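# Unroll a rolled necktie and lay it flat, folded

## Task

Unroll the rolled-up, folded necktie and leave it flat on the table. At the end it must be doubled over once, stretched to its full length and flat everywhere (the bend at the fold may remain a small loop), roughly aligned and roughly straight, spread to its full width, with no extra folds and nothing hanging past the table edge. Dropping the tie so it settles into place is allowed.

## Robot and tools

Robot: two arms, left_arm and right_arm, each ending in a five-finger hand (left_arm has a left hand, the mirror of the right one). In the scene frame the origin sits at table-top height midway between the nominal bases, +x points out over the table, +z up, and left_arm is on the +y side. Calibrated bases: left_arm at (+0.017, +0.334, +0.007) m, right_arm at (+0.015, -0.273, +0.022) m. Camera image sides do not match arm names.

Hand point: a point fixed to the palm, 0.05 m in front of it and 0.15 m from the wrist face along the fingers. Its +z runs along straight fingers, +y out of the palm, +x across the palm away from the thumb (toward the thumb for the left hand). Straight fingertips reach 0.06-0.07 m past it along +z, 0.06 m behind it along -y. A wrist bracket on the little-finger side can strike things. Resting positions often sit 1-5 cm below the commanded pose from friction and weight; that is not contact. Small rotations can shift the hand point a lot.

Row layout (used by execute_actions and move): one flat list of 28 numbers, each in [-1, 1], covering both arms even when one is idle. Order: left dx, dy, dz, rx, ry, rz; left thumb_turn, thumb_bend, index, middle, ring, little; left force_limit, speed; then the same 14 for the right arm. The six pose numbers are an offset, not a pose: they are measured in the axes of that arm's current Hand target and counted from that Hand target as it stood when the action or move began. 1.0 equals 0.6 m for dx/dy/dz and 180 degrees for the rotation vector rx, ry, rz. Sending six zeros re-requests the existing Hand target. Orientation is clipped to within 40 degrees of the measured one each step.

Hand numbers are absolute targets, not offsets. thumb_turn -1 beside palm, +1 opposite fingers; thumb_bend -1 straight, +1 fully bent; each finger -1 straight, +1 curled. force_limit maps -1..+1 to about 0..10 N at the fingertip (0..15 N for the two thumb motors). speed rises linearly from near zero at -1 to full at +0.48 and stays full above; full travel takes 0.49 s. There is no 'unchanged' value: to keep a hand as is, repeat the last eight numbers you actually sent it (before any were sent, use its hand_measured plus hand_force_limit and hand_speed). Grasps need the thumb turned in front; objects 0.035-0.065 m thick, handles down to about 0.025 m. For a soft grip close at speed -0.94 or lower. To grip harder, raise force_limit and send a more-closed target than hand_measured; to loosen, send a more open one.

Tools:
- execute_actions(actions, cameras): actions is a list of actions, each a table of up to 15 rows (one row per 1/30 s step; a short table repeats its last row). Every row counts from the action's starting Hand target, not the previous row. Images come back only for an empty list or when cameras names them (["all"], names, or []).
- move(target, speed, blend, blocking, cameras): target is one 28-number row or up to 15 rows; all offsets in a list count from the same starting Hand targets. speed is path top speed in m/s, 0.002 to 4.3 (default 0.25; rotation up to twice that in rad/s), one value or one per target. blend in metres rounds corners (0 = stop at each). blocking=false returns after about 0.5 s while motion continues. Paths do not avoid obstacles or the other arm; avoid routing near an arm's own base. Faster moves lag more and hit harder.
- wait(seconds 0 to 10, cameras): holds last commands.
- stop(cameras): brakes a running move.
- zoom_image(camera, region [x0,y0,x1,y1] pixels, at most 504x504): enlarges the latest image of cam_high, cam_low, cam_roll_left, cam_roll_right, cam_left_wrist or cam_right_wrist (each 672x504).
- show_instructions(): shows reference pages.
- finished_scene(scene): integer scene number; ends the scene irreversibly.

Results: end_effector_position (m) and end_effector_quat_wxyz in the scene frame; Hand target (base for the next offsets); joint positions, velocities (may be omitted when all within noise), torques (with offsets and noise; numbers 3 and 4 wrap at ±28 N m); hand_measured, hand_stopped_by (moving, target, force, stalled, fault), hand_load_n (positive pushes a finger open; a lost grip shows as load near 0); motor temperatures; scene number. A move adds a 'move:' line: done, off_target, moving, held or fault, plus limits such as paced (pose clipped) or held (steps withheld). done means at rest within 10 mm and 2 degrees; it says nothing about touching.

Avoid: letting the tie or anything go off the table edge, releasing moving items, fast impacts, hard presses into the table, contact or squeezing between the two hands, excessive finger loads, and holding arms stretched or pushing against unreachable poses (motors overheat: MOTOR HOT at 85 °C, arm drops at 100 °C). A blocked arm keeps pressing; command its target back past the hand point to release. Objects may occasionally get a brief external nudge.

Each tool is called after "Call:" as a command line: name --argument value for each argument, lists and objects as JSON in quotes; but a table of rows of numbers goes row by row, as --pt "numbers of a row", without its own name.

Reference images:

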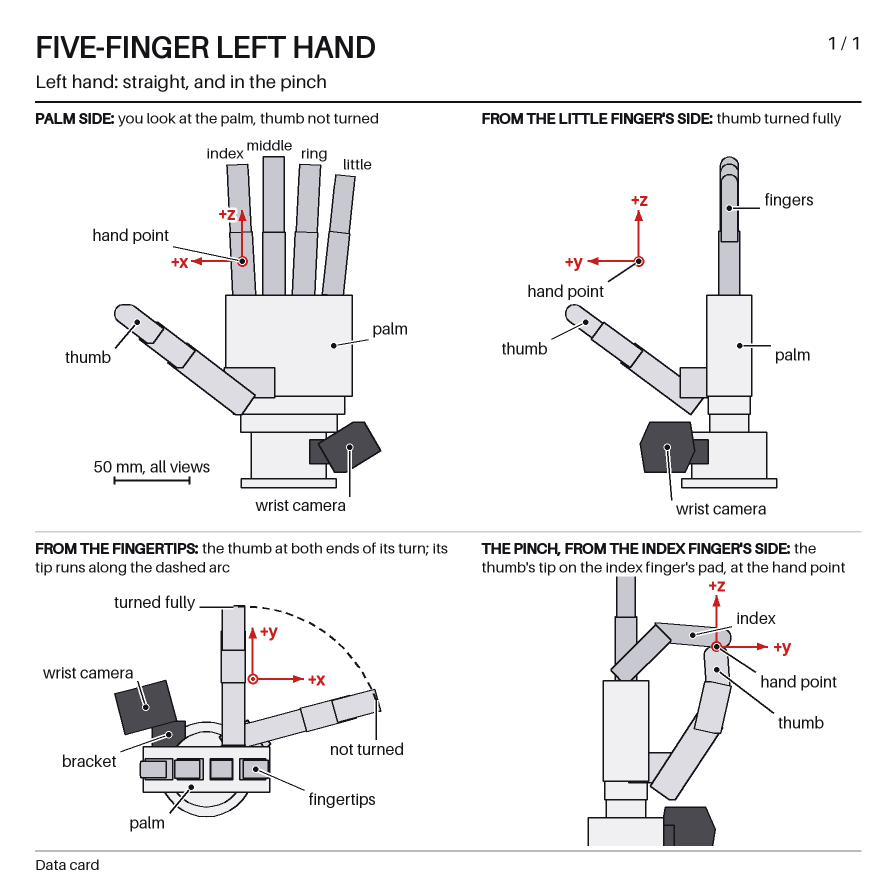

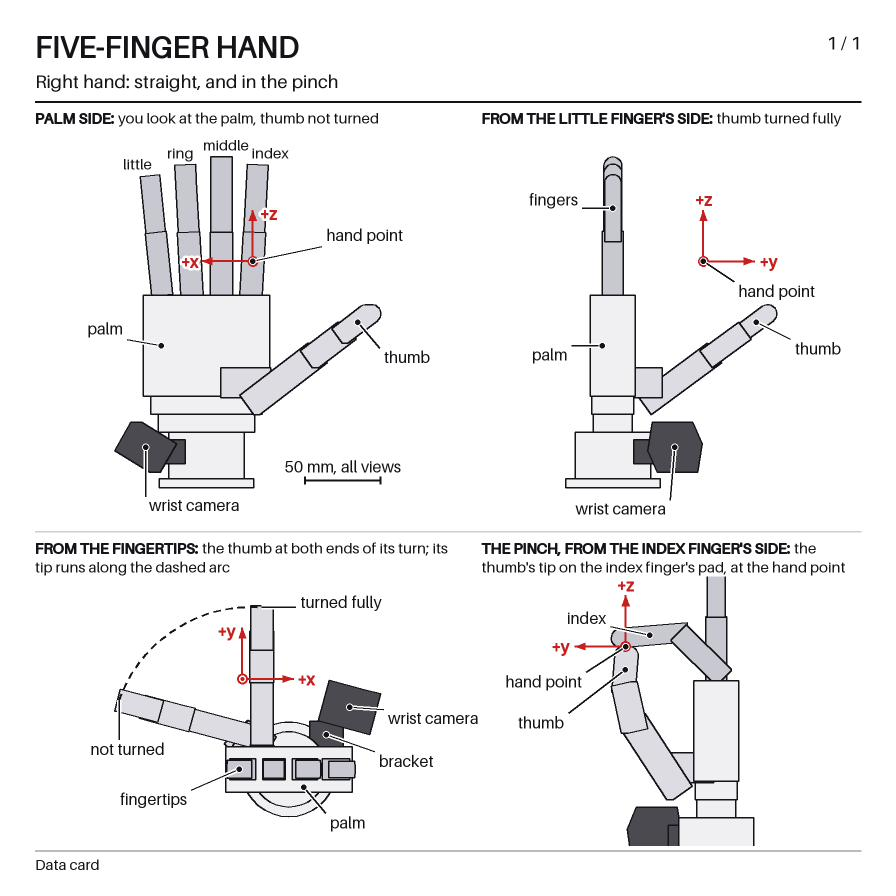

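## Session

Call:
execute_actions --actions '[]'

Call:
zoom_image --camera "cam_high" --region '[200, 0, 500, 400]'

Scene clock: 0.00 s.
left_arm: end_effector_position=(+0.9631, +0.2341, +0.1870) hand_measured=(-1.000, -1.000, -1.000, -1.000, -1.000, -1.000) hand_load_n=(+0.0, +0.0, +0.0, -0.5, +0.0, +0.0) hand_stopped_by=(target, target, target, target, target, target) hand_force_limit=0.00 hand_speed=-0.80 end_effector_quat_wxyz=(-0.303, +0.674, -0.407, +0.537) | right_arm: end_effector_position=(+0.8589, -0.1475, +0.1508) hand_measured=(-1.000, -1.000, -1.000, -1.000, -1.000, -1.000) hand_load_n=(+0.0, +0.0, +0.0, +0.0, +0.0, +0.0) hand_stopped_by=(target, target, target, target, target, target) hand_force_limit=0.00 hand_speed=-0.80 end_effector_quat_wxyz=(-0.536, +0.684, -0.207, +0.451)
Joint positions: left_arm=[-0.053 2.301 2.072 -0.014 -0.019 -0.519] | right_arm=[0.043 2.162 1.594 0.544 -0.553 -0.418]
Joint velocities: within noise
Joint torques (N m): no reading
Motor temperatures (°C): left_arm=[27 35 27 23 24 24] | right_arm=[24 32 22 24 23 22]
Heat: left arm: hottest shoulder 35 °C; right arm: hottest shoulder 32 °C.
Hand target: left_arm +0.9680, +0.2338, +0.1865; -0.304, +0.672, -0.405, +0.540 | right_arm +0.8648, -0.1474, +0.1593; -0.538, +0.679, -0.201, +0.457
camera_calibration:
cam_left_wrist: T_world_to_cam=[[0.256032, 0.206756, 0.944298, -0.466476], [-0.481242, -0.819939, 0.310009, 0.59646], [0.838364, -0.533808, -0.110431, -0.547447], [0, 0, 0, 1]] pos_world=[0.865434, 0.293276, 0.195129]
cam_right_wrist: T_world_to_cam=[[0.363309, -0.50989, -0.779756, -0.266387], [-0.810102, 0.24048, -0.5347, 0.805201], [0.460154, 0.825943, -0.325694, -0.107024], [0, 0, 0, 1]] pos_world=[0.798323, -0.241068, 0.187967]

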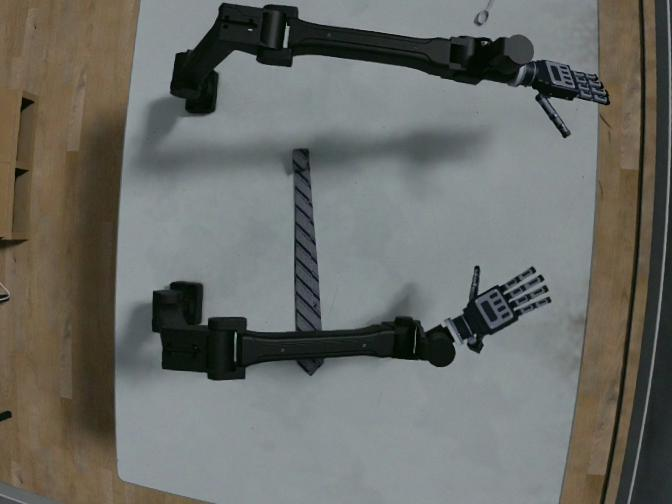

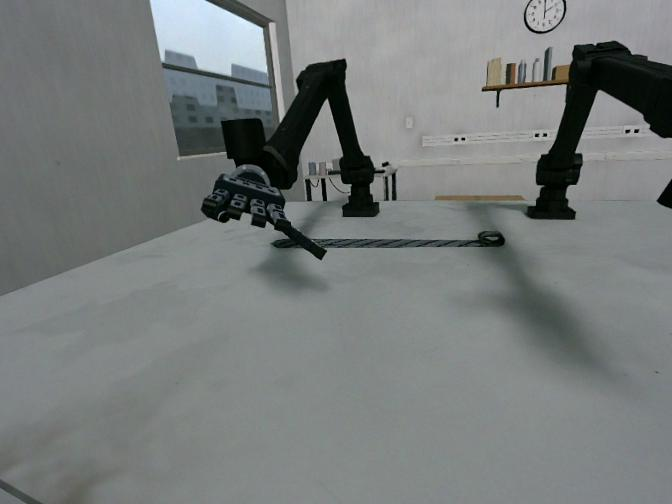

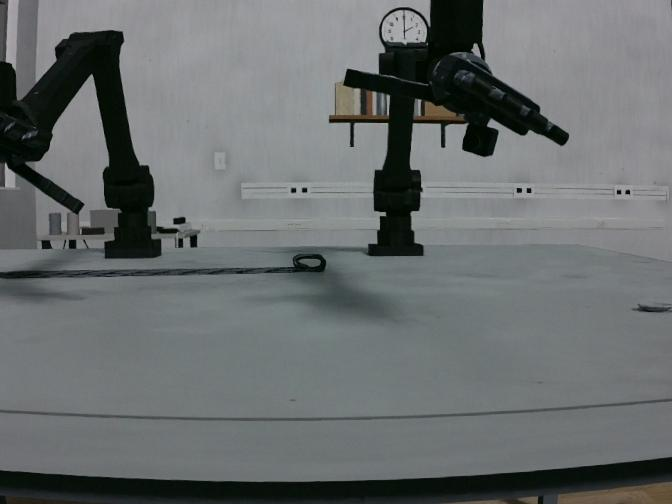

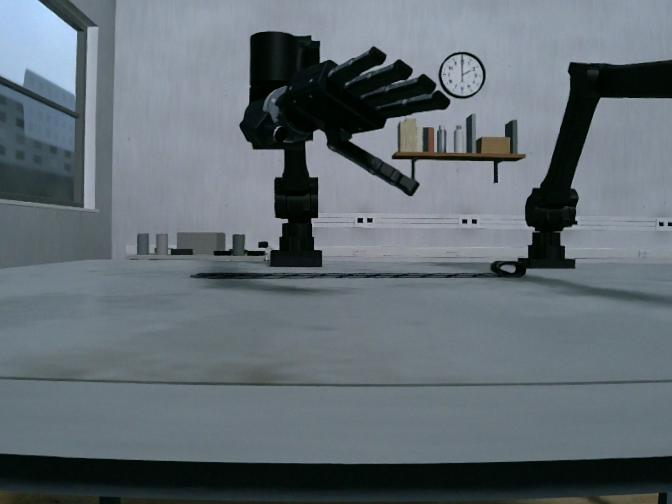

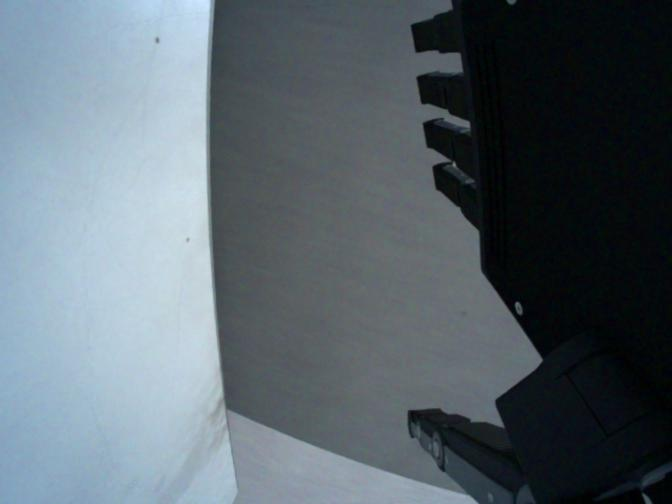

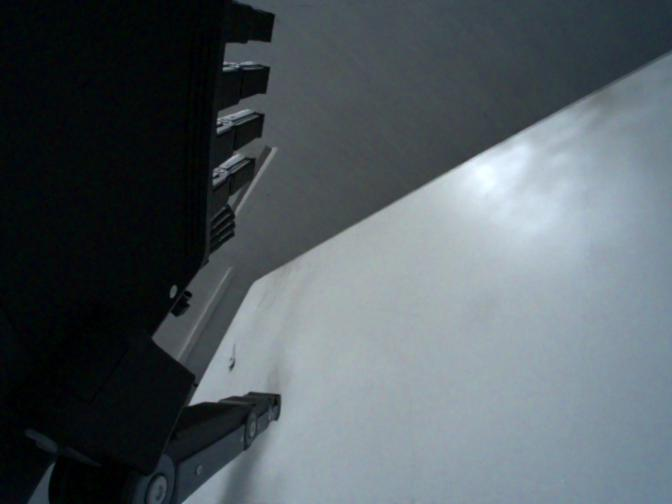

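Scaled by 1.260 from the camera's 672x504 image, which has a finer 960x720 frame.

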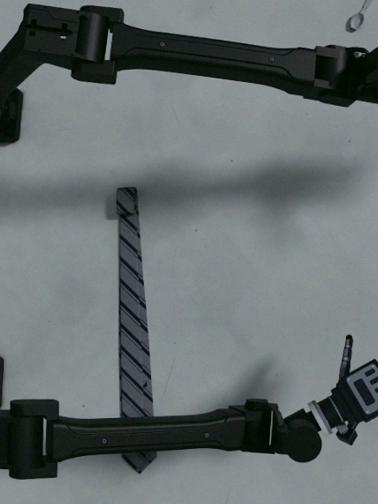

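Call:
move --pt "-0.45 -0.271 -0.155 0.053 -0.094 -0.026 -1 -1 -1 -1 -1 -1 0 -0.8 -0.124 -0.309 -0.243 -0.128 -0.109 -0.048 -1 -1 -1 -1 -1 -1 0 -0.8" --pt "-0.9 -0.542 -0.31 0.107 -0.188 -0.051 -1 -1 -1 -1 -1 -1 0 -0.8 -0.598 -0.337 -0.688 -0.385 -0.327 -0.144 -1 -1 -1 -1 -1 -1 0 -0.8" --speed 0.35 --blend '[0.05,0]' --cameras '["cam_high","cam_low","cam_roll_right"]'

Call:
zoom_image --camera "cam_roll_right" --region '[460, 245, 560, 290]'

Scene clock: 27.97 s.
left_arm: end_effector_position=(+0.7997, +0.8598, +0.2485) hand_measured=(-1.000, -1.000, -1.000, -1.000, -1.000, -1.000) hand_load_n=(-0.5, +0.0, +0.0, +0.0, +0.0, +0.0) hand_stopped_by=(target, target, target, target, target, target) hand_force_limit=0.00 hand_speed=-0.80 end_effector_quat_wxyz=(-0.469, +0.772, -0.152, +0.402) | right_arm: end_effector_position=(+0.2953, -0.0261, +0.2038) hand_measured=(-1.000, -1.000, -1.000, -1.000, -1.000, -1.000) hand_load_n=(+0.0, +0.0, -0.5, +0.0, +0.0, +0.0) hand_stopped_by=(target, target, target, target, target, target) hand_force_limit=0.00 hand_speed=-0.80 end_effector_quat_wxyz=(-0.008, +1.000, +0.008, +0.006)
Joint positions: left_arm=[0.644 2.236 2.119 -0.121 -0.019 -0.519] | right_arm=[0.799 1.48 1.314 -1.386 -0.003 -0.807]
Joint torques (N m): left_arm=[0.32 -21.54 13.72 1.58 -0.06 0.08] | right_arm=[0.62 -9.29 7.04 -0.06 0.19 0.03]
Motor temperatures (°C): left_arm=[26 39 33 23 24 24] | right_arm=[24 34 24 24 23 22]
Heat: left arm: hottest shoulder 39 °C; right arm: hottest shoulder 34 °C.
Hand target: left_arm +0.8099, +0.8687, +0.2465; -0.472, +0.769, -0.151, +0.404 | right_arm +0.2952, -0.0296, +0.2005; +0.001, +1.000, +0.000, +0.000
Off the commanded pose: left_arm 0.014 m, 0 deg | right_arm 0.005 m, 2 deg.
move: off_target (left_arm)
Images, in order (width x height): cam_high 672x504, cam_low 672x504, cam_roll_right 672x504.

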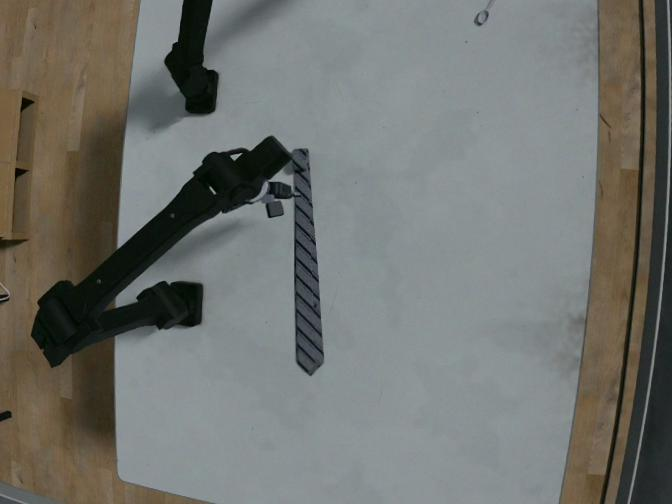

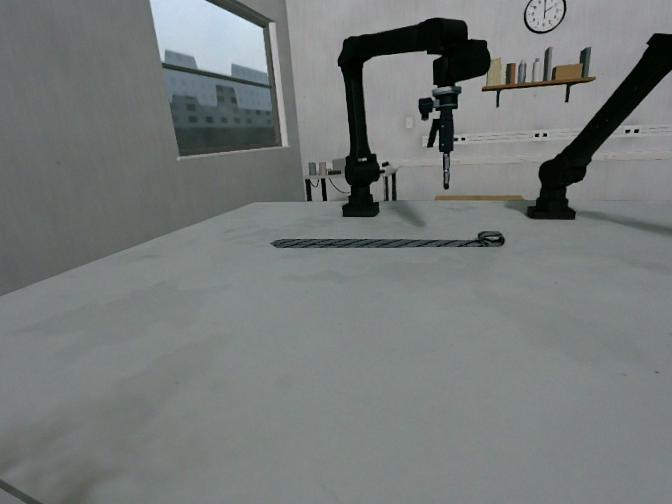

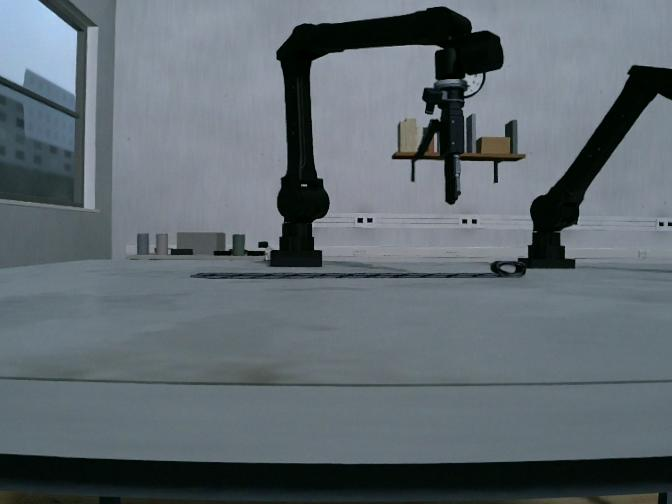

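Scaled by 5.040 from the camera's 672x504 image, which has a finer 960x720 frame.

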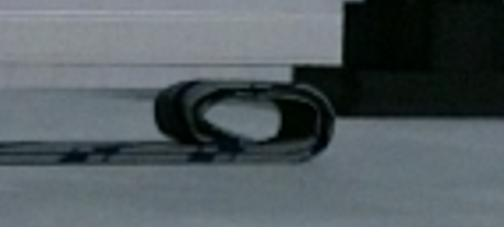

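Call:
move --pt "0 0 0 0 0 0 -1 -1 -1 -1 -1 -1 0 -0.8 0 0 0.194 0 0 0 -1 -1 -1 -1 -1 -1 0 -0.8" --pt "0 0 0 0 0 0 -1 -1 -1 -1 -1 -1 0 -0.8 -0.02 -0.55 0.194 0 0 0 -1 -1 -1 -1 -1 -1 0 -0.8" --speed '[0.25,0.15]' --cameras '["cam_high","cam_low","cam_roll_left","cam_roll_right"]'

Call:
zoom_image --camera "cam_roll_left" --region '[280, 230, 480, 290]'

Call:
zoom_image --camera "cam_high" --region '[220, 60, 400, 390]'

Call:
zoom_image --camera "cam_low" --region '[440, 215, 600, 275]'

Scene clock: 37.80 s.
left_arm: end_effector_position=(+0.7997, +0.8598, +0.2485) hand_measured=(-1.000, -1.000, -1.000, -1.000, -1.000, -1.000) hand_load_n=(+0.0, +0.0, +0.0, +0.0, +0.0, +0.0) hand_stopped_by=(target, target, target, target, target, target) hand_force_limit=0.00 hand_speed=-0.80 end_effector_quat_wxyz=(-0.469, +0.772, -0.152, +0.402) | right_arm: end_effector_position=(+0.2811, +0.2912, +0.0839) hand_measured=(-1.000, -1.000, -1.000, -1.000, -1.000, -1.000) hand_load_n=(+0.0, +0.0, +0.0, +0.0, +0.0, +0.0) hand_stopped_by=(target, target, target, target, target, target) hand_force_limit=0.00 hand_speed=-0.80 end_effector_quat_wxyz=(+0.004, +1.000, +0.004, -0.003)
Joint positions: left_arm=[0.644 2.236 2.119 -0.121 -0.019 -0.519] | right_arm=[1.146 2.261 2.13 -1.449 -0.001 -0.451]
Joint torques (N m): left_arm=[0.32 -21.54 13.72 1.59 -0.06 0.08] | right_arm=[1.32 -18.49 10.29 -0.13 0.09 0.01]
Heat: left arm: hottest shoulder 40 °C; right arm: hottest shoulder 34 °C.
Hand target: left_arm +0.8099, +0.8687, +0.2465; -0.472, +0.769, -0.151, +0.404 | right_arm +0.2831, +0.3003, +0.0836; +0.001, +1.000, +0.000, +0.000
Off the commanded pose: left_arm 0.014 m, 0 deg | right_arm 0.009 m, 1 deg.
move: off_target (left_arm)
Images, in order (width x height): cam_high 672x504, cam_low 672x504, cam_roll_left 672x504, cam_roll_right 672x504.

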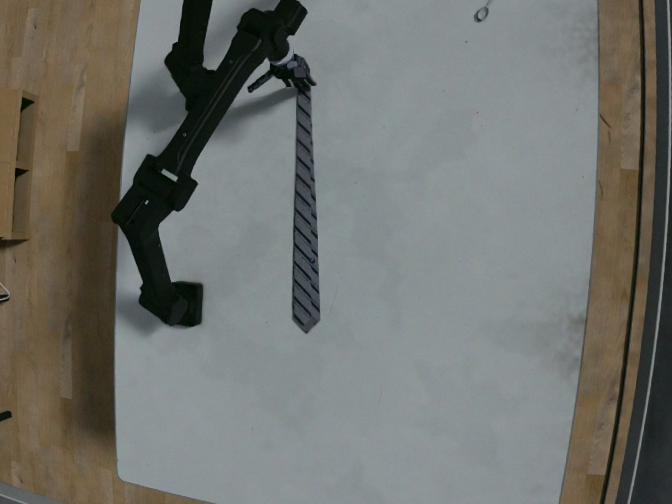

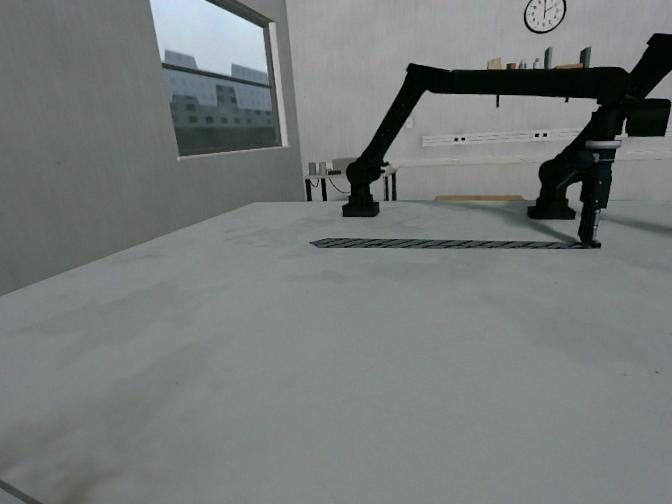

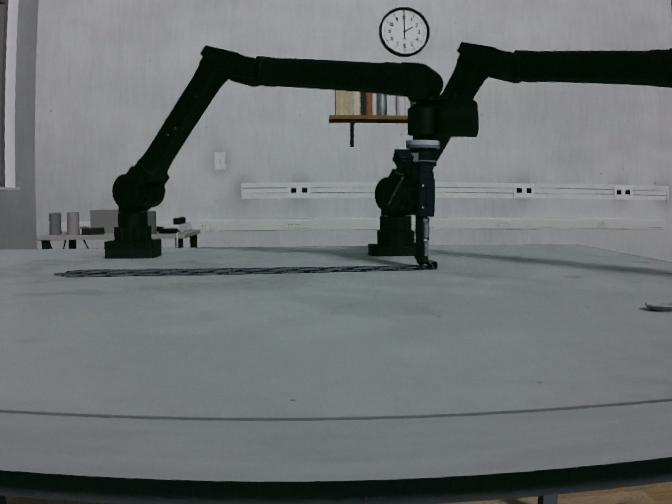

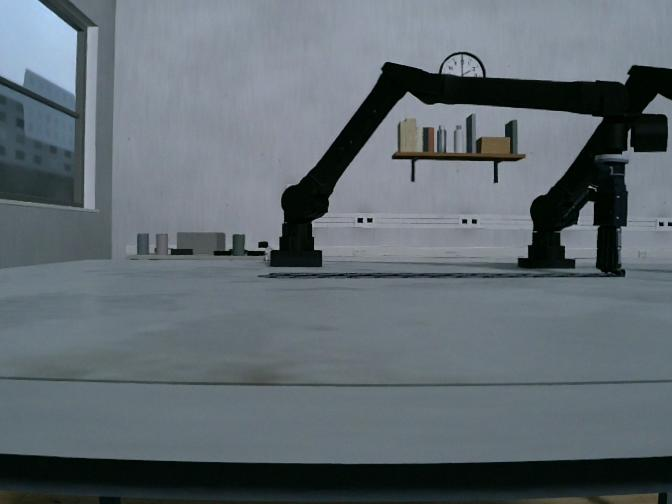

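Scaled by 2.520 from the camera's 672x504 image, which has a finer 960x720 frame.

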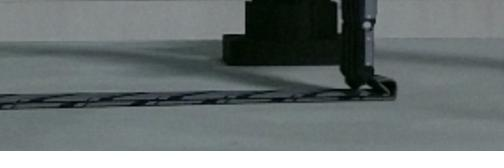

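Scaled by 1.527 from the camera's 672x504 image, which has a finer 960x720 frame.

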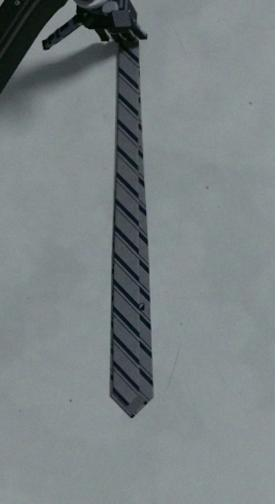

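Scaled by 3.150 from the camera's 672x504 image, which has a finer 960x720 frame.

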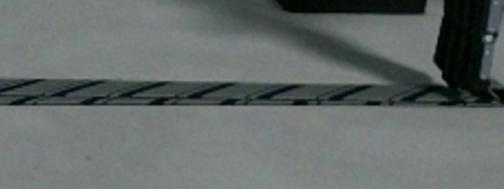

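Call:
move --pt "0 0 0 0 0 0 -1 -1 -1 -1 -1 -1 0 -0.8 0 0.04 0 0 0 0 -1 -1 -1 -1 -1 -1 0 -0.8" --pt "0 0 0 0 0 0 -1 -1 -1 -1 -1 -1 0 -0.8 0 0.06 -0.2 0 0 0 -1 -1 -1 -1 -1 -1 0 -0.8" --pt "0 0 0 0 0 0 -1 -1 -1 -1 -1 -1 0 -0.8 0 0.4 -0.2 0 0 0 -1 -1 -1 -1 -1 -1 0 -0.8" --speed '[0.1,0.2,0.25]' --blend '[0,0.02,0]' --cameras '["cam_high","cam_low","cam_roll_left"]'

Call:
zoom_image --camera "cam_roll_left" --region '[360, 240, 460, 290]'

Call:
zoom_image --camera "cam_high" --region '[270, 60, 350, 200]'

Call:
zoom_image --camera "cam_low" --region '[490, 220, 630, 265]'

Scene clock: 48.60 s.
left_arm: end_effector_position=(+0.7997, +0.8598, +0.2485) hand_measured=(-1.000, -1.000, -1.000, -1.000, -1.000, -1.000) hand_load_n=(+0.0, -0.5, +0.0, +0.0, +0.0, +0.0) hand_stopped_by=(target, target, target, target, target, target) hand_force_limit=0.00 hand_speed=-0.80 end_effector_quat_wxyz=(-0.469, +0.772, -0.152, +0.402) | right_arm: end_effector_position=(+0.2816, +0.0580, +0.2073) hand_measured=(-1.000, -1.000, -1.000, -1.000, -1.000, -1.000) hand_load_n=(+0.0, +0.0, +0.0, +0.0, +0.0, +0.0) hand_stopped_by=(target, target, target, target, target, target) hand_force_limit=0.00 hand_speed=-0.80 end_effector_quat_wxyz=(+0.002, +1.000, -0.007, -0.002)
Joint positions: left_arm=[0.644 2.236 2.119 -0.121 -0.019 -0.519] | right_arm=[0.937 1.637 1.503 -1.442 -0.001 -0.638]
Joint torques (N m): left_arm=[0.26 -21.54 13.71 1.59 -0.06 0.08] | right_arm=[1.38 -12.04 7.04 0.8 0.1 -0.16]
Motor temperatures (°C): left_arm=[26 40 39 23 24 24] | right_arm=[24 34 25 24 22 22]
Heat: left arm: hottest shoulder 40 °C; right arm: hottest shoulder 34 °C.
Hand target: left_arm +0.8099, +0.8687, +0.2465; -0.472, +0.769, -0.151, +0.404 | right_arm +0.2833, +0.0605, +0.2040; +0.001, +1.000, +0.000, +0.000
Off the commanded pose: left_arm 0.014 m, 0 deg | right_arm 0.004 m, 1 deg.
move: off_target (left_arm)
Images, in order (width x height): cam_high 672x504, cam_low 672x504, cam_roll_left 672x504.

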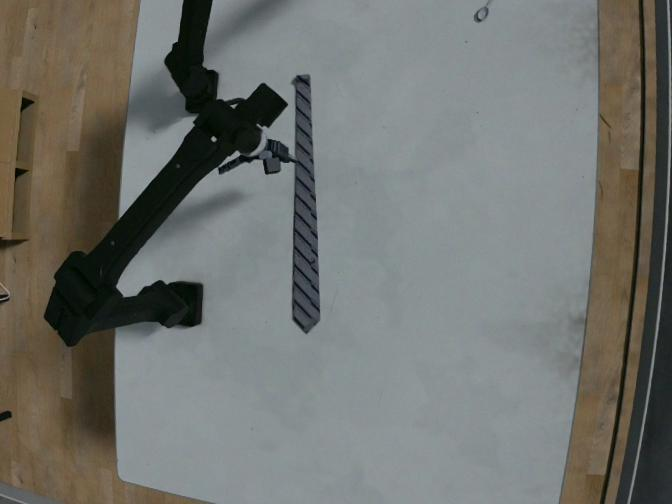

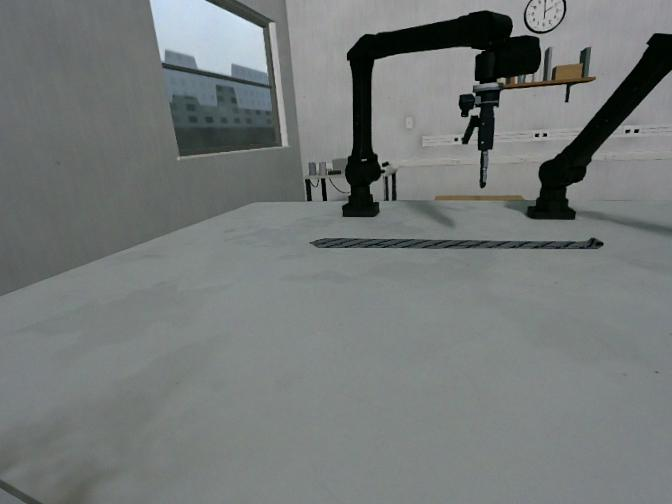

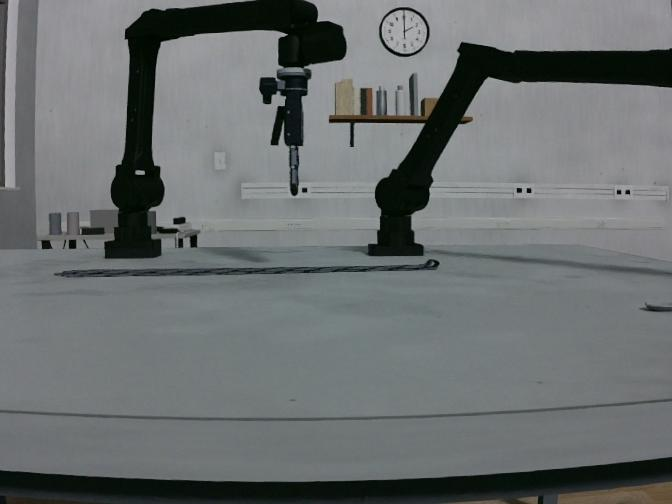

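Scaled by 5.040 from the camera's 672x504 image, which has a finer 960x720 frame.

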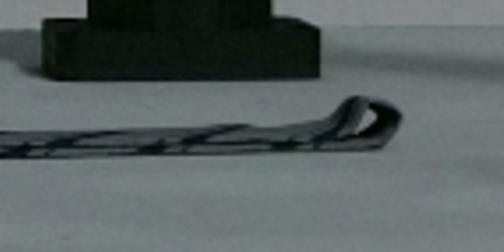

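Scaled by 3.600 from the camera's 672x504 image, which has a finer 960x720 frame.

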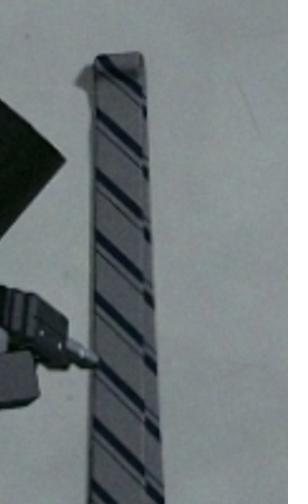

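Scaled by 3.600 from the camera's 672x504 image, which has a finer 960x720 frame.

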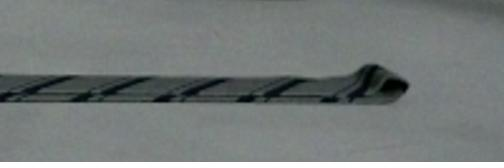

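Call:
zoom_image --camera "cam_roll_left" --region '[410, 252, 450, 280]'

Call:
zoom_image --camera "cam_low" --region '[570, 230, 614, 256]'

Call:
zoom_image --camera "cam_high" --region '[285, 66, 320, 105]'

Scaled by 12.600 from the camera's 672x504 image, which has a finer 960x720 frame.

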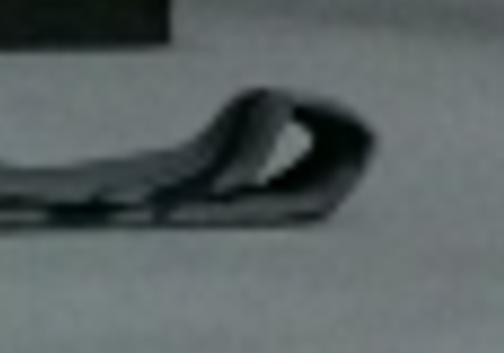

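Scaled by 11.455 from the camera's 672x504 image, which has a finer 960x720 frame.

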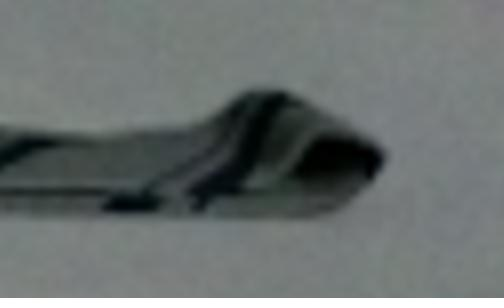

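Scaled by 12.923 from the camera's 672x504 image, which has a finer 960x720 frame.

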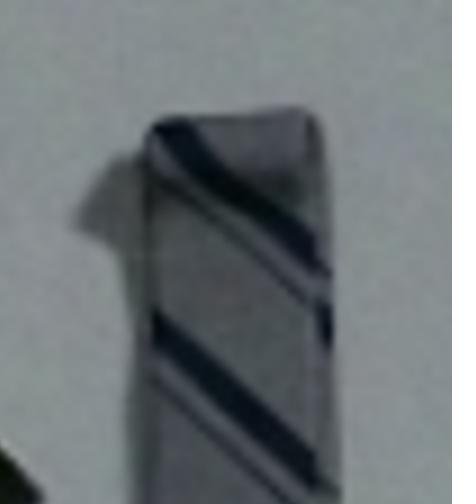

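Call:
finished_scene --scene 2

The scene is finished: the task was done.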